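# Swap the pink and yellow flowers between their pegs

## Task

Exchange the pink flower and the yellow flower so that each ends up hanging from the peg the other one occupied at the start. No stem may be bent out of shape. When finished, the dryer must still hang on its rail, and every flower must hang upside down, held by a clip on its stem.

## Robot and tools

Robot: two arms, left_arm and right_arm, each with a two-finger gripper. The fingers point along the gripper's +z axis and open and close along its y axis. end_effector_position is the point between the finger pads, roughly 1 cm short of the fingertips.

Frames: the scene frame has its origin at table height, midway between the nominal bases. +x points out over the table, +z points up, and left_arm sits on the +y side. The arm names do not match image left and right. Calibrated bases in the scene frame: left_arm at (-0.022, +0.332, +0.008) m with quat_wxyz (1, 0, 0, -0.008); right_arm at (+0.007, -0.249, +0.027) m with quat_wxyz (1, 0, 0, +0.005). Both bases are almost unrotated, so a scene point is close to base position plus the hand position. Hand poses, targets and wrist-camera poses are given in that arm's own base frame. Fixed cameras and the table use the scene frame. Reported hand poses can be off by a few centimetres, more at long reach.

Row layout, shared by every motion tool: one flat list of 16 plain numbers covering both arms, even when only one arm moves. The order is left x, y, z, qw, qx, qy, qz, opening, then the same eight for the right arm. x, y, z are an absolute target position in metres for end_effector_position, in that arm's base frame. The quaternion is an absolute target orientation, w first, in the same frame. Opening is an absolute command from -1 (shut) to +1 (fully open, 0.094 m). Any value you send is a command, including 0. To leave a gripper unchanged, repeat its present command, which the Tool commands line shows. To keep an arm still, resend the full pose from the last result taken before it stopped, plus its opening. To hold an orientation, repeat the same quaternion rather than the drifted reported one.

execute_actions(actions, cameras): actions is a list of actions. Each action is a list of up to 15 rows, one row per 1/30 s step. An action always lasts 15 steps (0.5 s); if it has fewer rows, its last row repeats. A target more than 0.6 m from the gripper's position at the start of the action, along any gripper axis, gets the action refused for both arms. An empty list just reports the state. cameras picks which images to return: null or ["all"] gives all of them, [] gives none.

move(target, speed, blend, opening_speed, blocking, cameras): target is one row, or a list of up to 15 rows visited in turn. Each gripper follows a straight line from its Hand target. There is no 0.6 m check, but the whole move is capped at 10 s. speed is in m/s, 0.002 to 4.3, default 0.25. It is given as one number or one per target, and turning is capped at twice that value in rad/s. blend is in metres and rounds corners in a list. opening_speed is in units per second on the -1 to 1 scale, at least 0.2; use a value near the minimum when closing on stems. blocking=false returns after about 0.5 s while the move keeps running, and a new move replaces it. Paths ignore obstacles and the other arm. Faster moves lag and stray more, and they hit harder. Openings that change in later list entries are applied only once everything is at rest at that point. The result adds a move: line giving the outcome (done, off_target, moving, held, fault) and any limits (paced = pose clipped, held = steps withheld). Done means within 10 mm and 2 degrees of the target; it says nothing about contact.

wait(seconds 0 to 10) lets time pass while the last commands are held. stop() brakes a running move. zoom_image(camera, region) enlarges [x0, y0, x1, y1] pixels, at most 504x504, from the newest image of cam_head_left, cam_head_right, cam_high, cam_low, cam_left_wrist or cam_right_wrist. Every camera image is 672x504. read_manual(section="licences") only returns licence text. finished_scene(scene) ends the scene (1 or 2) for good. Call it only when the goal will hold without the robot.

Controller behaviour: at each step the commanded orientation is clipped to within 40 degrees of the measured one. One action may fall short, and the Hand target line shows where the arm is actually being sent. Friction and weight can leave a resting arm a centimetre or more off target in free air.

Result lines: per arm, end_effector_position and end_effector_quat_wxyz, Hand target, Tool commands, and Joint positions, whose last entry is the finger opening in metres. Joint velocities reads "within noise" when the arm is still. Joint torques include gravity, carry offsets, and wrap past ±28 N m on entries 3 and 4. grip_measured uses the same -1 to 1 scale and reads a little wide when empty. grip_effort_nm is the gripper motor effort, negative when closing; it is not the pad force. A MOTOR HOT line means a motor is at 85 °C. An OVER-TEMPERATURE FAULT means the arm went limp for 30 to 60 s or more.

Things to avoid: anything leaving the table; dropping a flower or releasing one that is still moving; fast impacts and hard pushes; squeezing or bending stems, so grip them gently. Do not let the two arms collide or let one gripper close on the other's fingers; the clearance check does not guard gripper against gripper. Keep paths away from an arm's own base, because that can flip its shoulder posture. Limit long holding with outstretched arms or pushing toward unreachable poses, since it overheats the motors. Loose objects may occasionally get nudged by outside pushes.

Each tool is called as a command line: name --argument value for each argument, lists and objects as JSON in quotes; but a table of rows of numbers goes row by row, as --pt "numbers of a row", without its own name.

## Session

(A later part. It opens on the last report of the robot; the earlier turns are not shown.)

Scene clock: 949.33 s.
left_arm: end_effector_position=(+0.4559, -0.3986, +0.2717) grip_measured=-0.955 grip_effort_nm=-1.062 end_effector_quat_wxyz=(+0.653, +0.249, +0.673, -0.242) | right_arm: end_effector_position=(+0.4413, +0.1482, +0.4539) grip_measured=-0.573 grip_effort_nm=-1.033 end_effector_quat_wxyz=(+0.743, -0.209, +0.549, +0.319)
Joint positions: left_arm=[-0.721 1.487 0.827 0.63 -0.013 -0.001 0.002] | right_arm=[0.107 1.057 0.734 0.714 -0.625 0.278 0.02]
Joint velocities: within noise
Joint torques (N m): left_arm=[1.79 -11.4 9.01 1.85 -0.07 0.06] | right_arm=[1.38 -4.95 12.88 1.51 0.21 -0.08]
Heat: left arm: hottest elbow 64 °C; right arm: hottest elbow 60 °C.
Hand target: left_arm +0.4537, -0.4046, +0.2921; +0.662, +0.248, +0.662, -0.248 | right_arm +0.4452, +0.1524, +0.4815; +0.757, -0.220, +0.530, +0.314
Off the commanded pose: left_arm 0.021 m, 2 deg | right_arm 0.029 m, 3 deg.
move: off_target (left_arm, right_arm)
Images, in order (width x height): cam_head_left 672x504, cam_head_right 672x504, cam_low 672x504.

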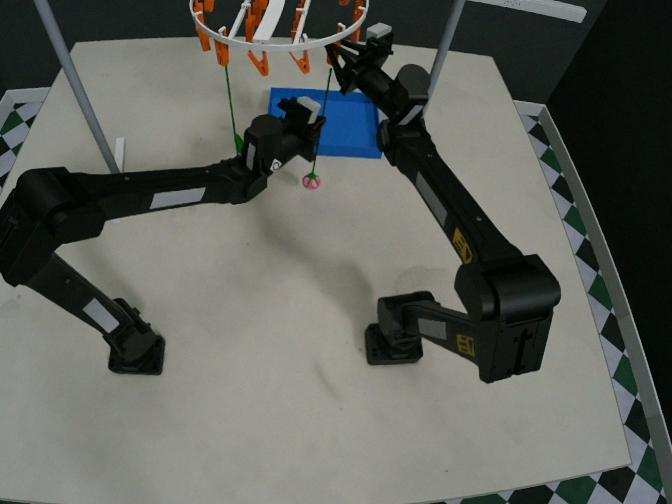

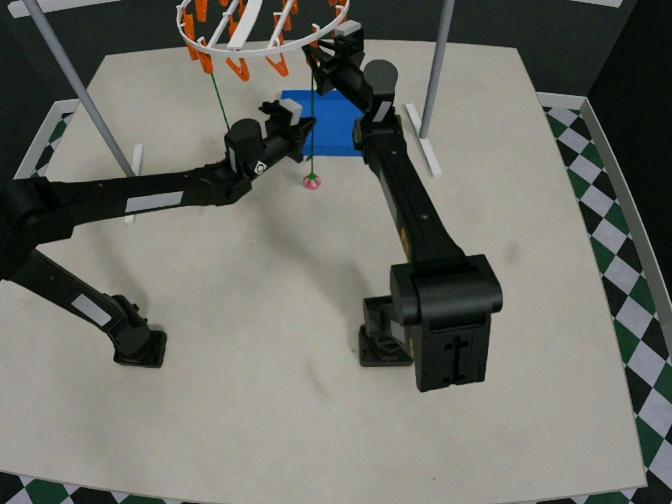

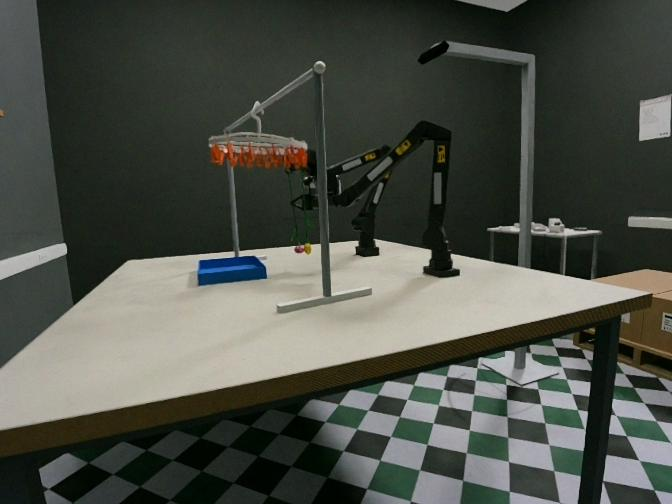

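move --pt "0.4595 -0.411 0.292 0.662 0.2476 0.662 -0.2476 -0.97 0.447 0.153 0.482 0.757 -0.22 0.53 0.314 -0.8" --speed 0.05 --cameras '["cam_head_left","cam_head_right","cam_low"]'

zoom_image --camera "cam_low" --region '[270, 140, 310, 180]'

zoom_image --camera "cam_head_left" --region '[315, 40, 355, 80]'

Scene clock: 954.63 s.
left_arm: end_effector_position=(+0.4559, -0.3985, +0.2711) grip_measured=-0.955 grip_effort_nm=-1.062 end_effector_quat_wxyz=(+0.652, +0.248, +0.674, -0.241) | right_arm: end_effector_position=(+0.4413, +0.1482, +0.4539) grip_measured=-0.573 grip_effort_nm=-1.033 end_effector_quat_wxyz=(+0.743, -0.209, +0.549, +0.319)
Joint positions: left_arm=[-0.722 1.487 0.827 0.627 -0.015 -0.001 0.002] | right_arm=[0.107 1.057 0.734 0.714 -0.625 0.278 0.02]
Joint velocities: within noise
Joint torques (N m): left_arm=[1.73 -10.11 10.41 1.72 -0.06 0.07] | right_arm=[1.08 -4.84 12.9 1.52 0.21 -0.1]
Heat: left arm: hottest elbow 64 °C; right arm: hottest elbow 61 °C.
Hand target: left_arm +0.4586, -0.4102, +0.2922; +0.662, +0.248, +0.662, -0.248 | right_arm +0.4452, +0.1524, +0.4815; +0.757, -0.220, +0.530, +0.314
Off the commanded pose: left_arm 0.025 m, 2 deg | right_arm 0.029 m, 3 deg.
move: off_target (left_arm, right_arm)
Images, in order (width x height): cam_head_left 672x504, cam_head_right 672x504, cam_low 672x504.

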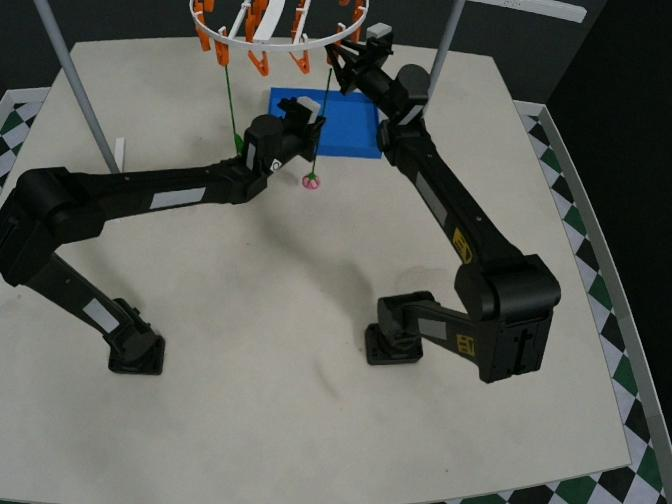

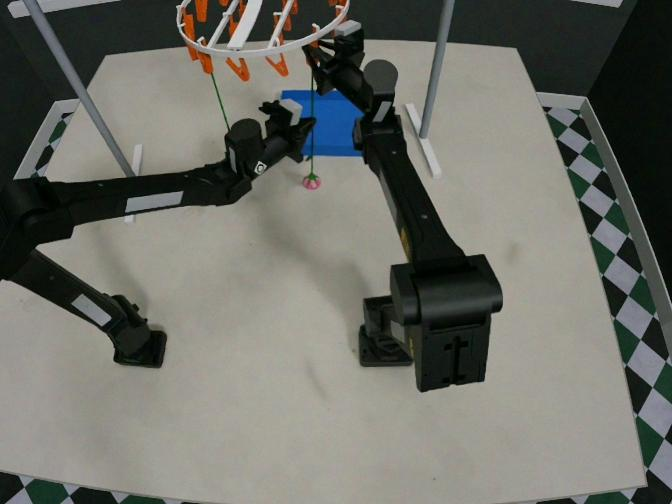

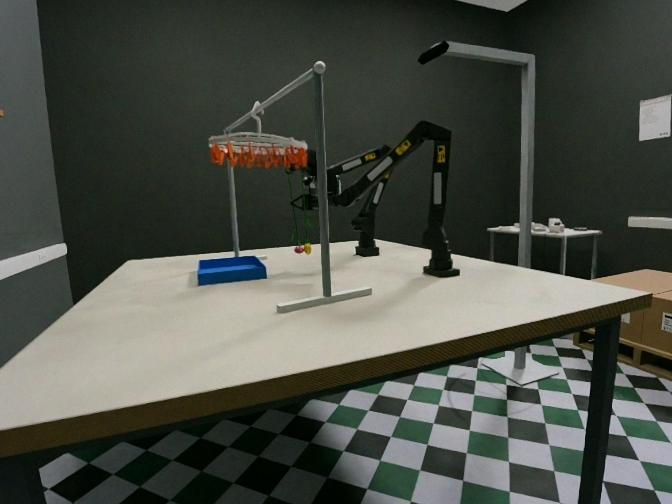

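Scaled by 12.600 from the camera's 672x504 image, which has a finer 960x720 frame.

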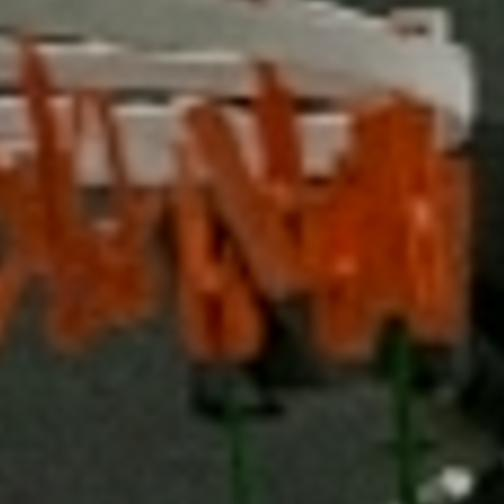

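Scaled by 12.600 from the camera's 672x504 image, which has a finer 960x720 frame.

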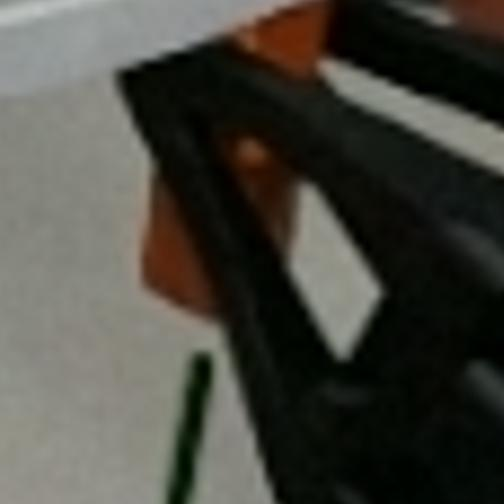

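Didn't move (stiction). Command further.

move --pt "0.467 -0.421 0.296 0.662 0.2476 0.662 -0.2476 -0.97 0.447 0.153 0.482 0.757 -0.22 0.53 0.314 -0.8" --speed 0.05 --cameras '["cam_head_left","cam_head_right","cam_low"]'

zoom_image --camera "cam_low" --region '[270, 140, 310, 180]'

zoom_image --camera "cam_head_left" --region '[315, 40, 355, 80]'

Scene clock: 957.97 s.
left_arm: end_effector_position=(+0.4589, -0.4045, +0.2745) grip_measured=-0.955 grip_effort_nm=-1.062 end_effector_quat_wxyz=(+0.652, +0.249, +0.675, -0.241) | right_arm: end_effector_position=(+0.4413, +0.1482, +0.4539) grip_measured=-0.573 grip_effort_nm=-1.038 end_effector_quat_wxyz=(+0.743, -0.209, +0.549, +0.319)
Joint positions: left_arm=[-0.728 1.495 0.849 0.612 -0.021 -0.001 0.002] | right_arm=[0.107 1.057 0.734 0.714 -0.625 0.278 0.02]
Joint velocities: within noise
Joint torques (N m): left_arm=[1.67 -9.23 11.54 1.81 -0.08 0.07] | right_arm=[1.2 -4.95 12.88 1.58 0.21 -0.08]
Heat: left arm: hottest elbow 64 °C; right arm: hottest elbow 62 °C.
Hand target: left_arm +0.4656, -0.4197, +0.2962; +0.662, +0.247, +0.662, -0.248 | right_arm +0.4452, +0.1524, +0.4815; +0.757, -0.220, +0.530, +0.314
Off the commanded pose: left_arm 0.028 m, 2 deg | right_arm 0.029 m, 3 deg.
move: off_target (left_arm, right_arm)
Images, in order (width x height): cam_head_left 672x504, cam_head_right 672x504, cam_low 672x504.

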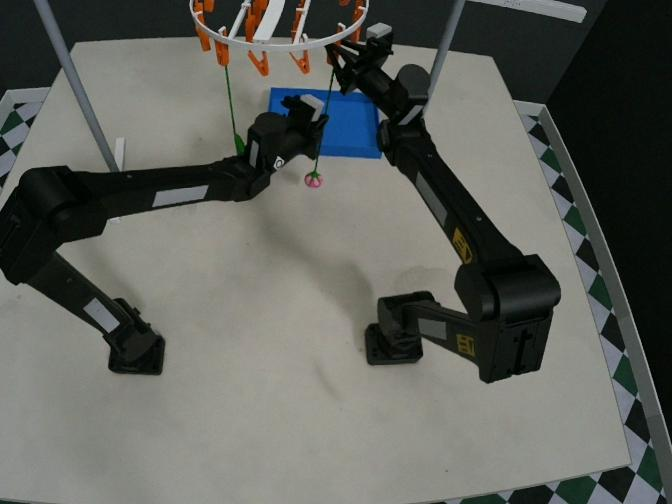

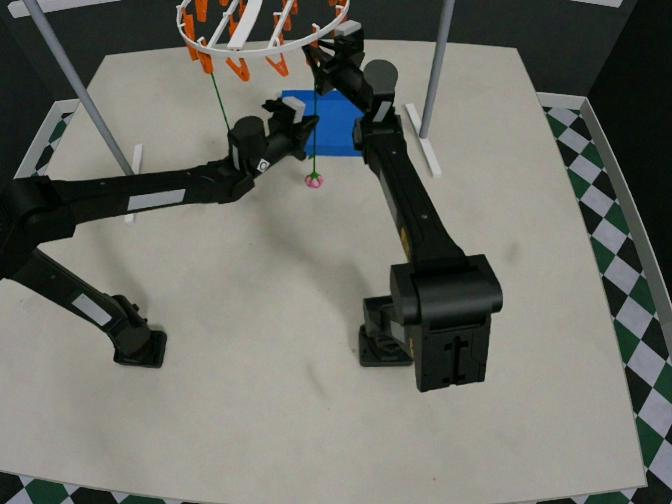

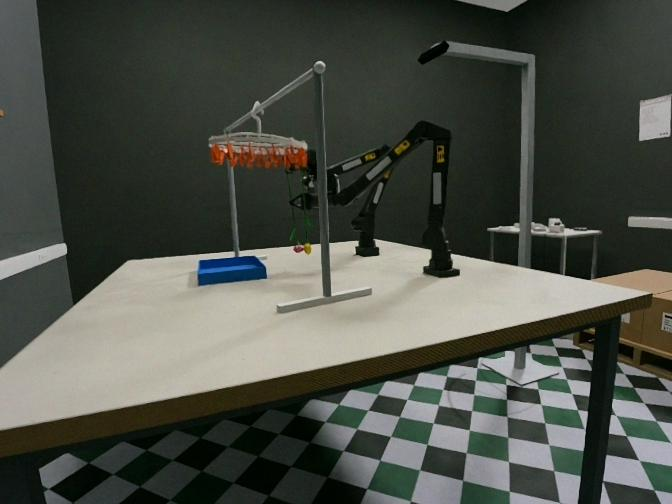

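Scaled by 12.600 from the camera's 672x504 image, which has a finer 960x720 frame.

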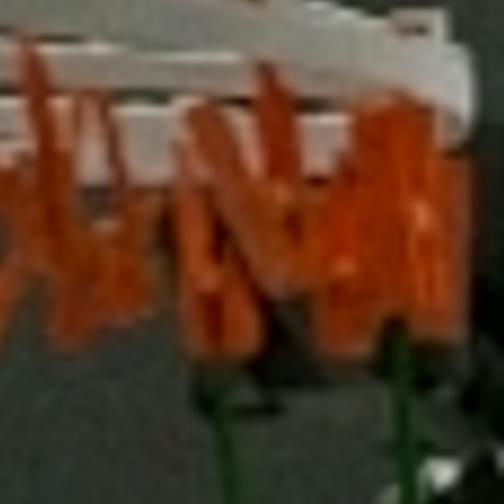

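Scaled by 12.600 from the camera's 672x504 image, which has a finer 960x720 frame.

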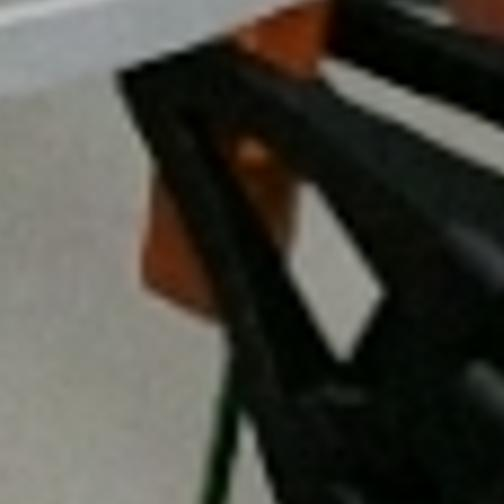

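move --pt "0.470 -0.424 0.330 0.662 0.2476 0.662 -0.2476 -0.97 0.447 0.153 0.482 0.757 -0.22 0.53 0.314 -0.8" --speed 0.05 --cameras '["cam_head_left","cam_head_right","cam_low"]'

zoom_image --camera "cam_low" --region '[270, 140, 310, 180]'

zoom_image --camera "cam_head_left" --region '[315, 40, 355, 80]'

Scene clock: 962.03 s.
left_arm: end_effector_position=(+0.4660, -0.4111, +0.2872) grip_measured=-0.955 grip_effort_nm=-1.067 end_effector_quat_wxyz=(+0.640, +0.253, +0.686, -0.236) | right_arm: end_effector_position=(+0.4413, +0.1482, +0.4539) grip_measured=-0.573 grip_effort_nm=-1.038 end_effector_quat_wxyz=(+0.743, -0.209, +0.549, +0.319)
Joint positions: left_arm=[-0.728 1.484 0.903 0.513 -0.021 -0.001 0.002] | right_arm=[0.107 1.057 0.734 0.714 -0.625 0.278 0.02]
Joint velocities: within noise
Joint torques (N m): left_arm=[1.67 -11.87 11.95 1.78 -0.07 0.06] | right_arm=[1.2 -4.84 12.9 1.51 0.2 -0.09]
Heat: left arm: hottest elbow 65 °C; right arm: hottest elbow 63 °C.
Hand target: left_arm +0.4679, -0.4221, +0.3298; +0.662, +0.248, +0.662, -0.248 | right_arm +0.4452, +0.1524, +0.4815; +0.757, -0.220, +0.530, +0.314
Off the commanded pose: left_arm 0.045 m, 4 deg | right_arm 0.029 m, 3 deg.
move: off_target (left_arm, right_arm)
Images, in order (width x height): cam_head_left 672x504, cam_head_right 672x504, cam_low 672x504.

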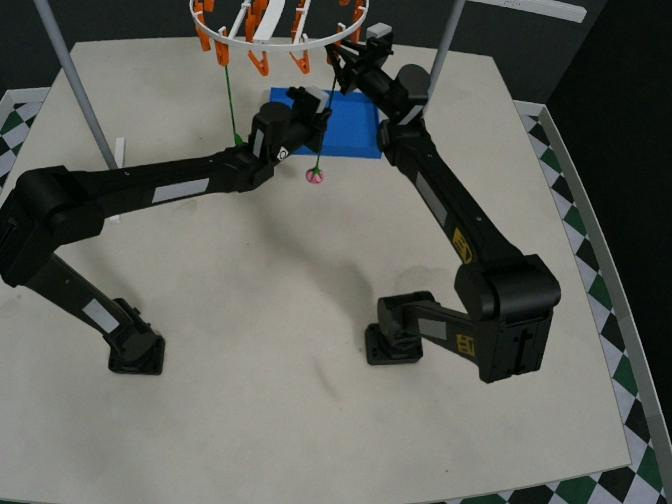

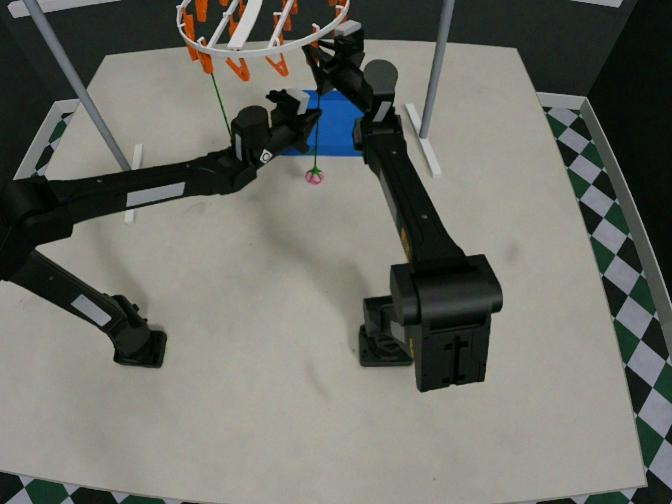

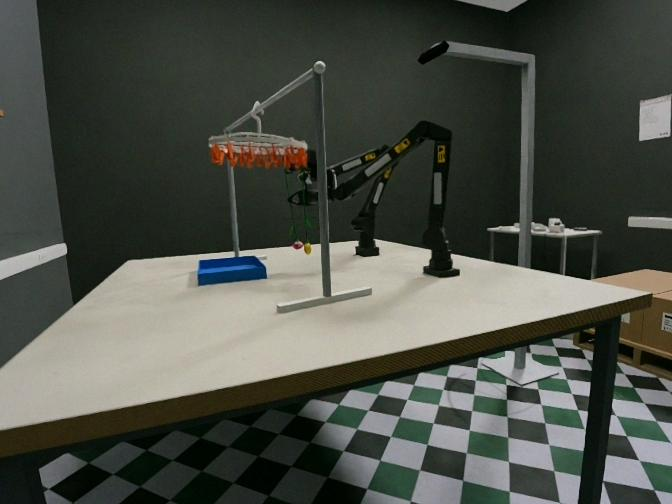

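Scaled by 12.600 from the camera's 672x504 image, which has a finer 960x720 frame.

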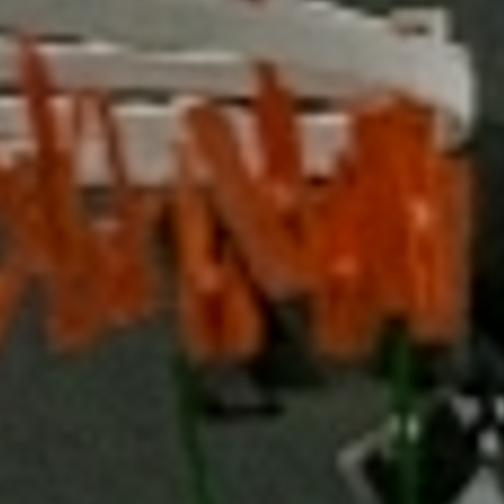

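Scaled by 12.600 from the camera's 672x504 image, which has a finer 960x720 frame.

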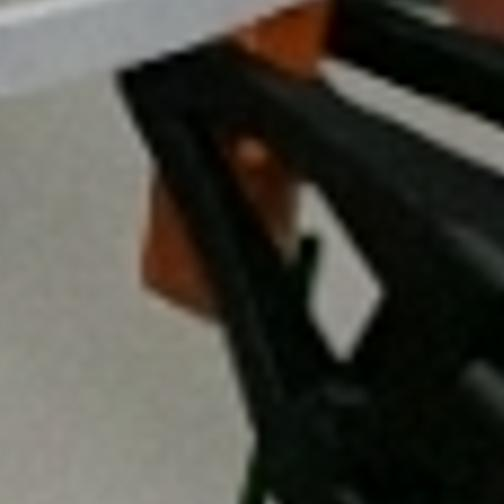

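move --pt "0.464 -0.410 0.268 0.662 0.2476 0.662 -0.2476 -0.97 0.447 0.153 0.482 0.757 -0.22 0.53 0.314 -0.8" --pt "0.461 -0.412 0.300 0.662 0.2476 0.662 -0.2476 -0.97 0.447 0.153 0.482 0.757 -0.22 0.53 0.314 -0.8" --speed 0.05 --cameras '["cam_head_left","cam_head_right","cam_low"]'

zoom_image --camera "cam_low" --region '[270, 140, 310, 180]'

zoom_image --camera "cam_head_left" --region '[315, 40, 355, 80]'

Scene clock: 967.47 s.
left_arm: end_effector_position=(+0.4588, -0.4061, +0.2727) grip_measured=-0.955 grip_effort_nm=-1.067 end_effector_quat_wxyz=(+0.648, +0.252, +0.677, -0.242) | right_arm: end_effector_position=(+0.4413, +0.1482, +0.4539) grip_measured=-0.573 grip_effort_nm=-1.028 end_effector_quat_wxyz=(+0.743, -0.209, +0.549, +0.319)
Joint positions: left_arm=[-0.728 1.498 0.852 0.603 -0.015 -0.001 0.002] | right_arm=[0.107 1.057 0.734 0.714 -0.625 0.278 0.02]
Joint velocities: within noise
Joint torques (N m): left_arm=[2.14 -11.69 9.83 1.8 -0.07 0.07] | right_arm=[1.08 -4.84 12.89 1.51 0.2 -0.1]
Heat: left arm: hottest elbow 66 °C; right arm: hottest elbow 64 °C.
Hand target: left_arm +0.4603, -0.4114, +0.2999; +0.662, +0.248, +0.662, -0.248 | right_arm +0.4452, +0.1524, +0.4815; +0.757, -0.220, +0.530, +0.314
Off the commanded pose: left_arm 0.028 m, 2 deg | right_arm 0.029 m, 3 deg.
move: off_target (left_arm, right_arm)
Images, in order (width x height): cam_head_left 672x504, cam_head_right 672x504, cam_low 672x504.

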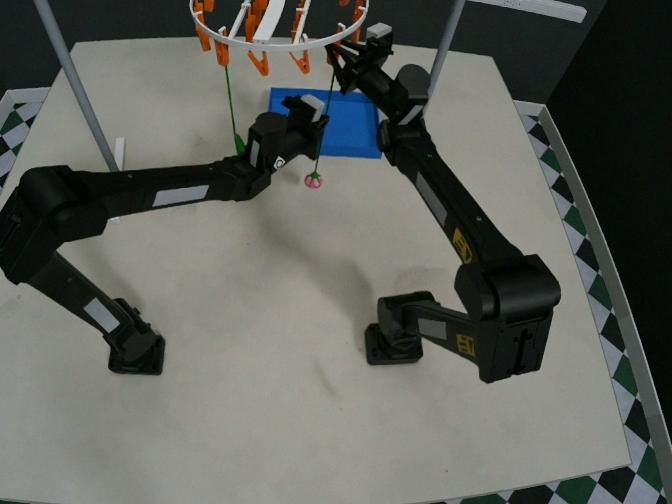

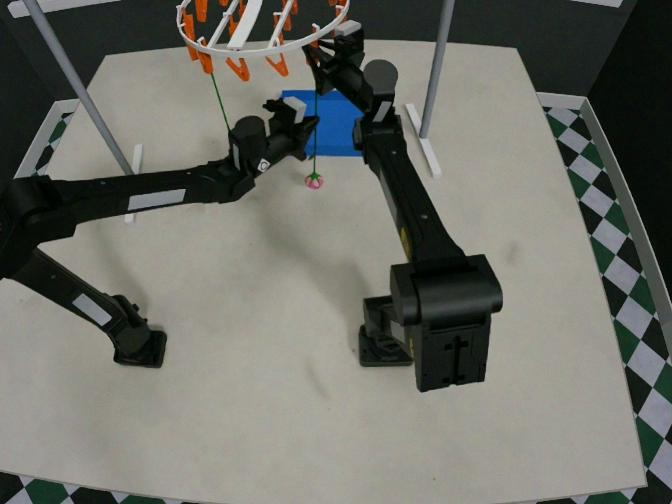

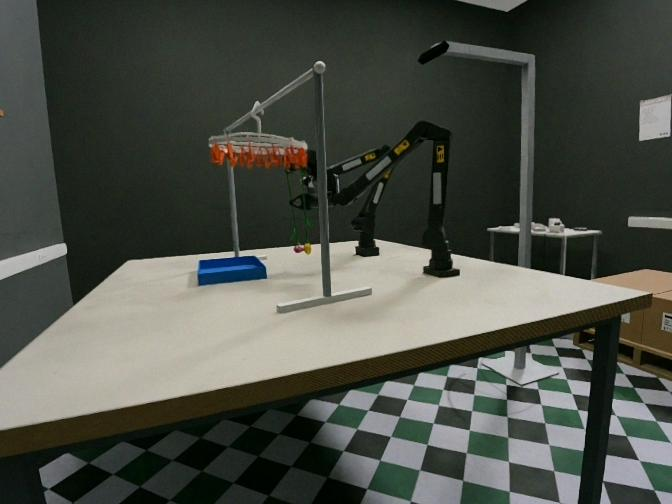

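Scaled by 12.600 from the camera's 672x504 image, which has a finer 960x720 frame.

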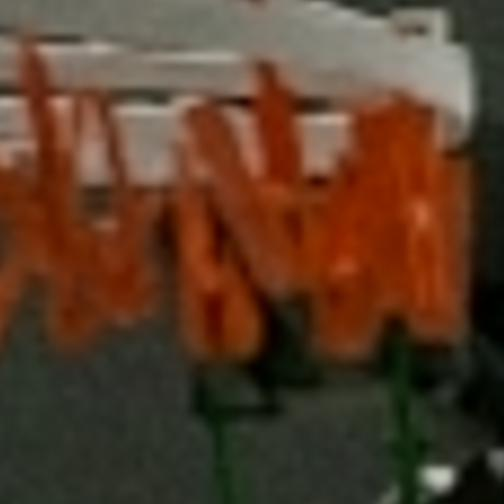

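Scaled by 12.600 from the camera's 672x504 image, which has a finer 960x720 frame.

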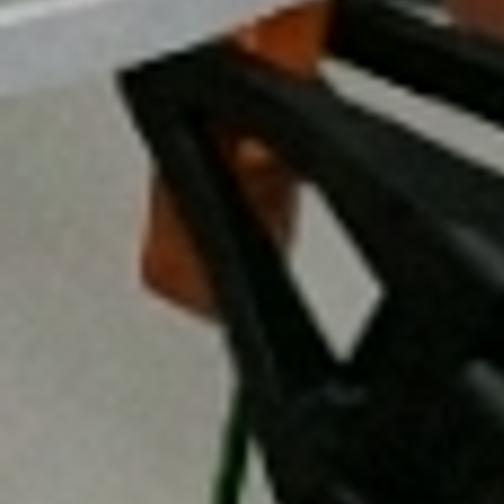

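move --pt "0.459 -0.403 0.322 0.662 0.2476 0.662 -0.2476 -0.97 0.447 0.153 0.482 0.757 -0.22 0.53 0.314 -0.8" --speed 0.05 --cameras '["cam_head_left","cam_head_right","cam_low"]'

zoom_image --camera "cam_low" --region '[270, 140, 310, 180]'

zoom_image --camera "cam_head_left" --region '[315, 40, 355, 80]'

Scene clock: 970.80 s.
left_arm: end_effector_position=(+0.4514, -0.4009, +0.2895) grip_measured=-0.955 grip_effort_nm=-1.072 end_effector_quat_wxyz=(+0.645, +0.255, +0.679, -0.243) | right_arm: end_effector_position=(+0.4413, +0.1482, +0.4539) grip_measured=-0.573 grip_effort_nm=-1.033 end_effector_quat_wxyz=(+0.743, -0.209, +0.549, +0.319)
Joint positions: left_arm=[-0.728 1.442 0.852 0.539 -0.009 -0.001 0.002] | right_arm=[0.107 1.057 0.734 0.714 -0.625 0.278 0.02]
Joint velocities: within noise
Joint torques (N m): left_arm=[3.02 -11.22 10.76 1.81 0.16 0.07] | right_arm=[1.26 -4.84 12.83 1.57 0.19 -0.1]
Heat: left arm: hottest elbow 67 °C; right arm: hottest elbow 64 °C.
Hand target: left_arm +0.4578, -0.4021, +0.3219; +0.662, +0.248, +0.662, -0.248 | right_arm +0.4452, +0.1524, +0.4815; +0.757, -0.220, +0.530, +0.314
Off the commanded pose: left_arm 0.033 m, 3 deg | right_arm 0.029 m, 3 deg.
move: off_target (left_arm, right_arm)
Images, in order (width x height): cam_head_left 672x504, cam_head_right 672x504, cam_low 672x504.

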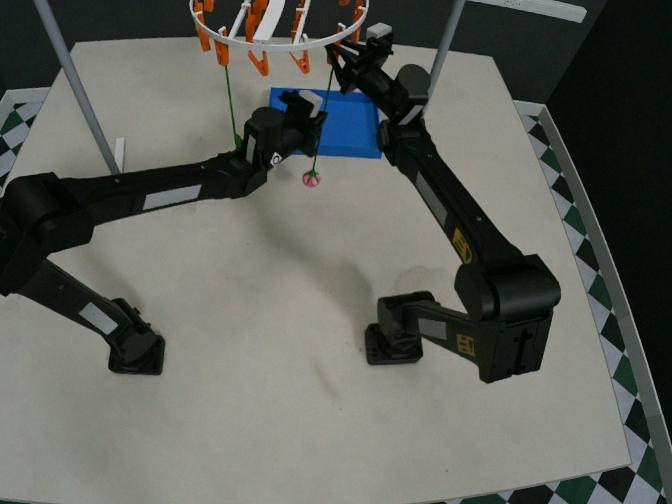

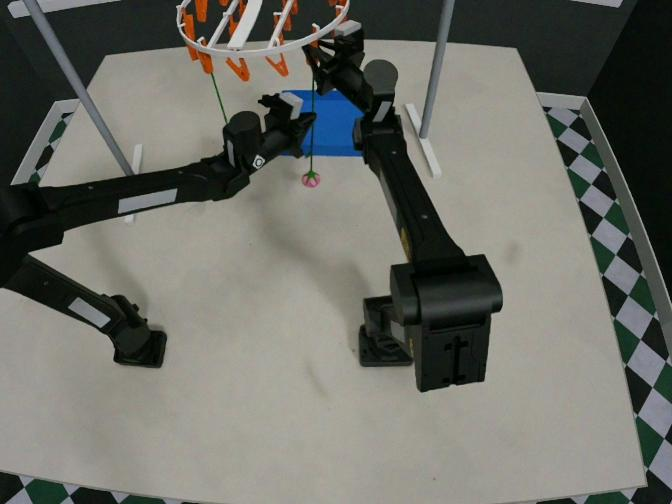

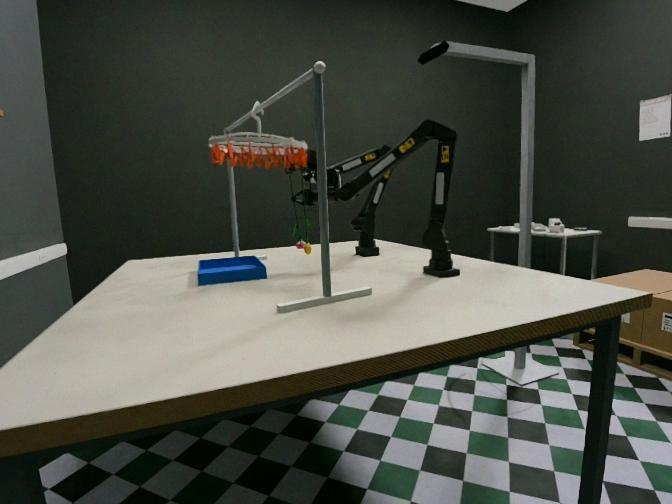

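Scaled by 12.600 from the camera's 672x504 image, which has a finer 960x720 frame.

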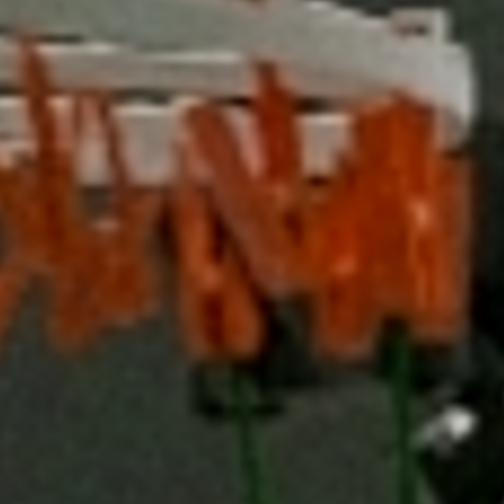

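Scaled by 12.600 from the camera's 672x504 image, which has a finer 960x720 frame.

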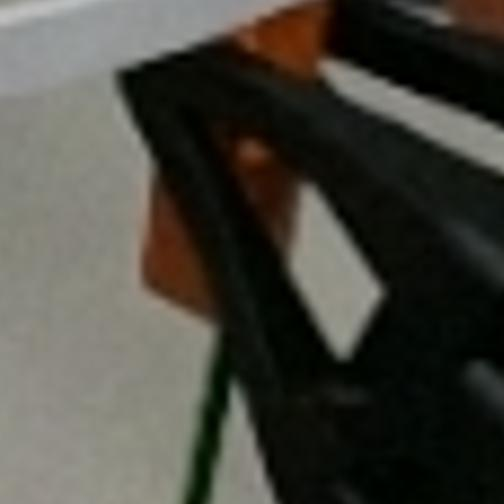

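zoom_image --camera "cam_head_right" --region '[295, 40, 335, 80]'

move --pt "0.462 -0.405 0.332 0.662 0.2476 0.662 -0.2476 -0.97 0.447 0.153 0.482 0.757 -0.22 0.53 0.314 -0.8" --speed 0.05 --cameras '["cam_head_left","cam_head_right","cam_low"]'

zoom_image --camera "cam_low" --region '[270, 140, 310, 180]'

zoom_image --camera "cam_head_left" --region '[315, 40, 355, 80]'

Scaled by 12.600 from the camera's 672x504 image, which has a finer 960x720 frame.

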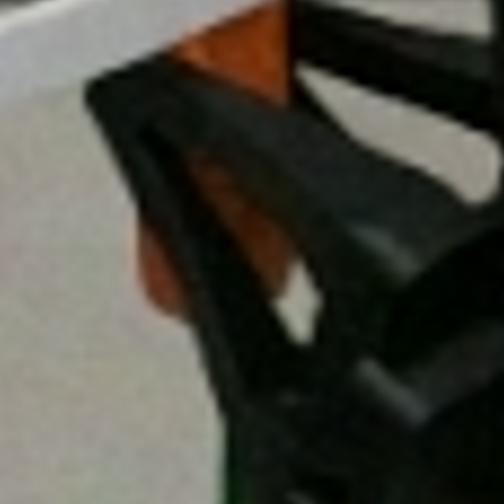

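Scene clock: 975.30 s.
left_arm: end_effector_position=(+0.4502, -0.4001, +0.2858) grip_measured=-0.955 grip_effort_nm=-1.067 end_effector_quat_wxyz=(+0.637, +0.258, +0.686, -0.240) | right_arm: end_effector_position=(+0.4413, +0.1482, +0.4539) grip_measured=-0.573 grip_effort_nm=-1.033 end_effector_quat_wxyz=(+0.743, -0.209, +0.549, +0.319)
Joint positions: left_arm=[-0.728 1.436 0.852 0.51 -0.008 -0.001 0.002] | right_arm=[0.107 1.057 0.734 0.714 -0.625 0.278 0.02]
Joint velocities: within noise
Joint torques (N m): left_arm=[3.14 -11.46 12.18 1.7 0.15 0.07] | right_arm=[1.2 -4.89 12.89 1.54 0.19 -0.1]
Heat: left arm: hottest elbow 67 °C; right arm: hottest elbow 65 °C.
Hand target: left_arm +0.4595, -0.4030, +0.3318; +0.662, +0.248, +0.662, -0.248 | right_arm +0.4452, +0.1524, +0.4815; +0.757, -0.220, +0.530, +0.314
Off the commanded pose: left_arm 0.048 m, 4 deg | right_arm 0.029 m, 3 deg.
move: off_target (left_arm, right_arm)
Images, in order (width x height): cam_head_left 672x504, cam_head_right 672x504, cam_low 672x504.

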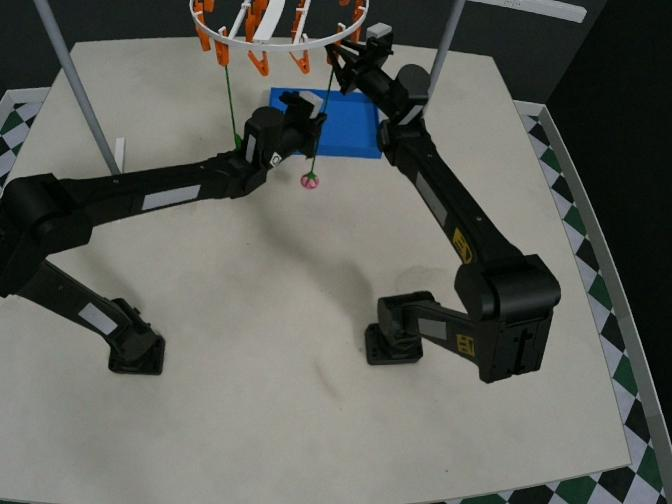

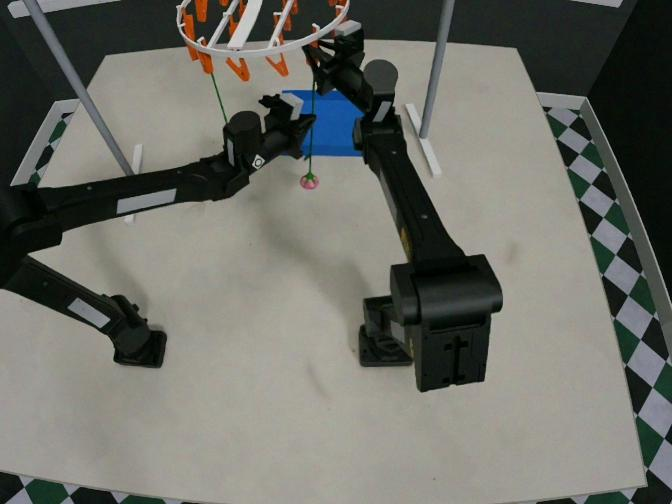

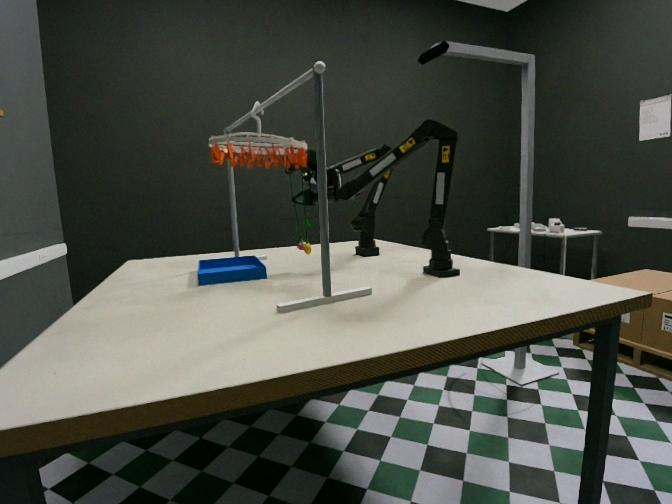

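Scaled by 12.600 from the camera's 672x504 image, which has a finer 960x720 frame.

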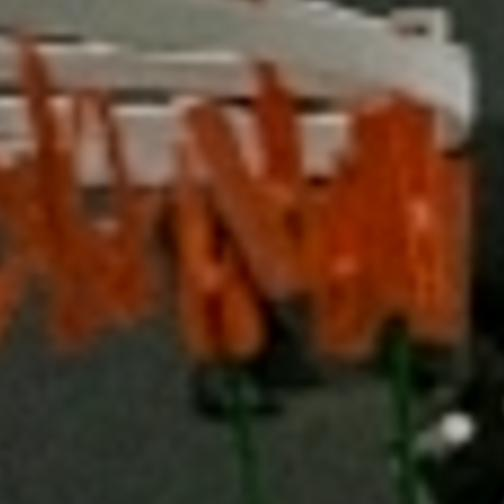

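Scaled by 12.600 from the camera's 672x504 image, which has a finer 960x720 frame.

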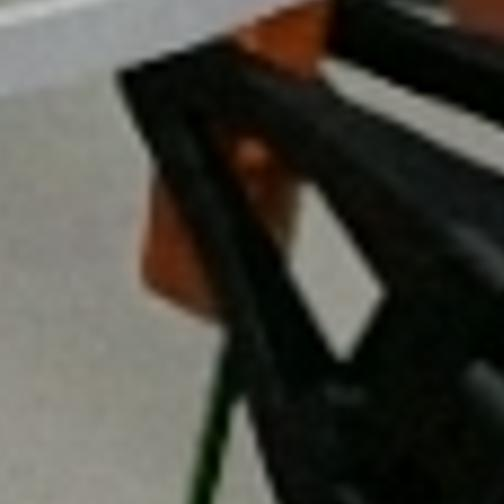

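move --pt "0.467 -0.410 0.348 0.662 0.2476 0.662 -0.2476 -0.97 0.447 0.153 0.482 0.757 -0.22 0.53 0.314 -0.8" --speed 0.05 --cameras '["cam_head_left","cam_head_right","cam_low"]'

zoom_image --camera "cam_low" --region '[270, 140, 310, 180]'

zoom_image --camera "cam_head_left" --region '[315, 40, 355, 80]'

Scene clock: 979.17 s.
left_arm: end_effector_position=(+0.4557, -0.4050, +0.3041) grip_measured=-0.955 grip_effort_nm=-1.067 end_effector_quat_wxyz=(+0.638, +0.257, +0.684, -0.241) | right_arm: end_effector_position=(+0.4413, +0.1482, +0.4539) grip_measured=-0.573 grip_effort_nm=-1.038 end_effector_quat_wxyz=(+0.743, -0.209, +0.549, +0.319)
Joint positions: left_arm=[-0.728 1.428 0.895 0.463 -0.008 -0.001 0.002] | right_arm=[0.107 1.057 0.734 0.714 -0.625 0.278 0.02]
Joint velocities: within noise
Joint torques (N m): left_arm=[3.02 -11.22 12.42 1.74 0.11 0.07] | right_arm=[1.2 -5.25 12.86 1.51 0.2 -0.1]
Heat: left arm: hottest elbow 68 °C; right arm: hottest elbow 65 °C.
Hand target: left_arm +0.4646, -0.4080, +0.3480; +0.663, +0.248, +0.662, -0.248 | right_arm +0.4452, +0.1524, +0.4815; +0.757, -0.220, +0.529, +0.314
Off the commanded pose: left_arm 0.046 m, 4 deg | right_arm 0.029 m, 3 deg.
move: off_target (left_arm, right_arm)
Images, in order (width x height): cam_head_left 672x504, cam_head_right 672x504, cam_low 672x504.

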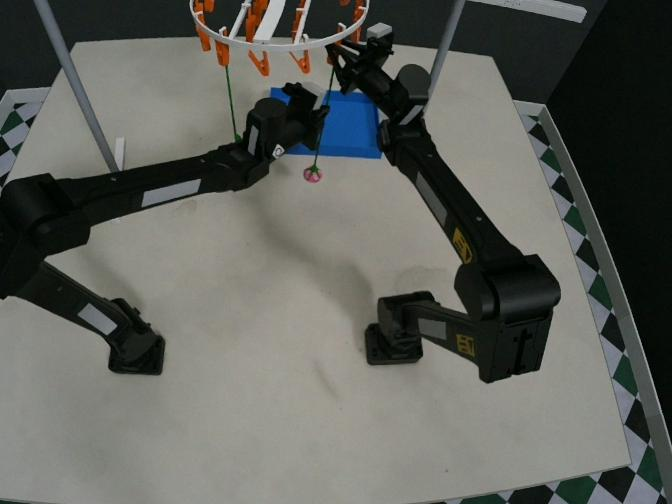

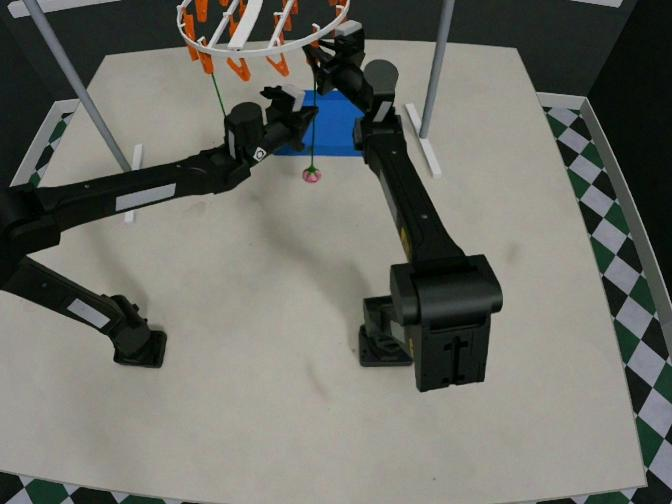

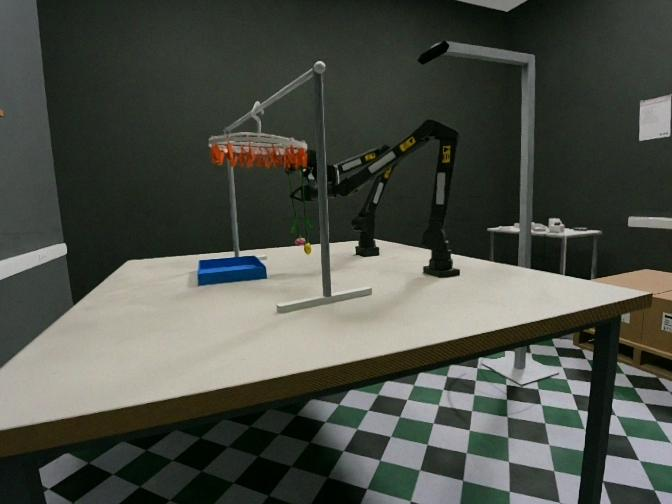

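Scaled by 12.600 from the camera's 672x504 image, which has a finer 960x720 frame.

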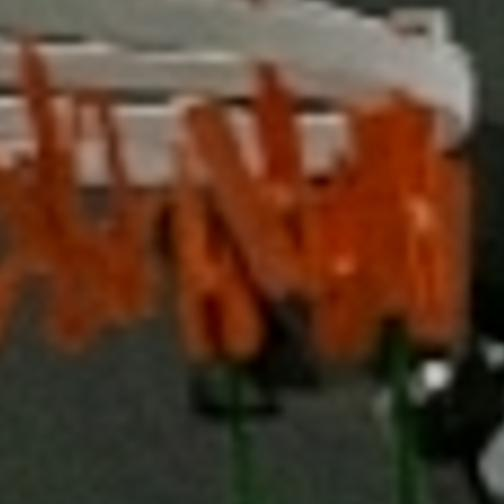

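Scaled by 12.600 from the camera's 672x504 image, which has a finer 960x720 frame.

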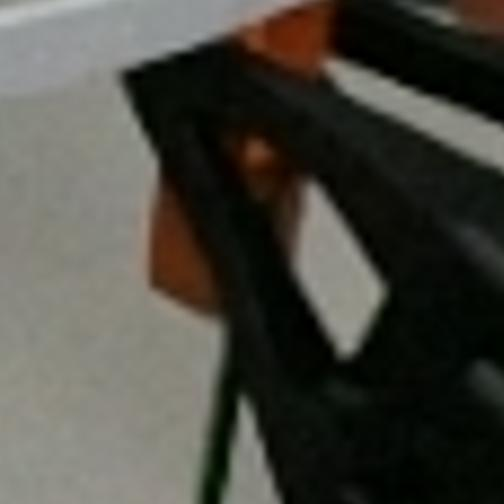

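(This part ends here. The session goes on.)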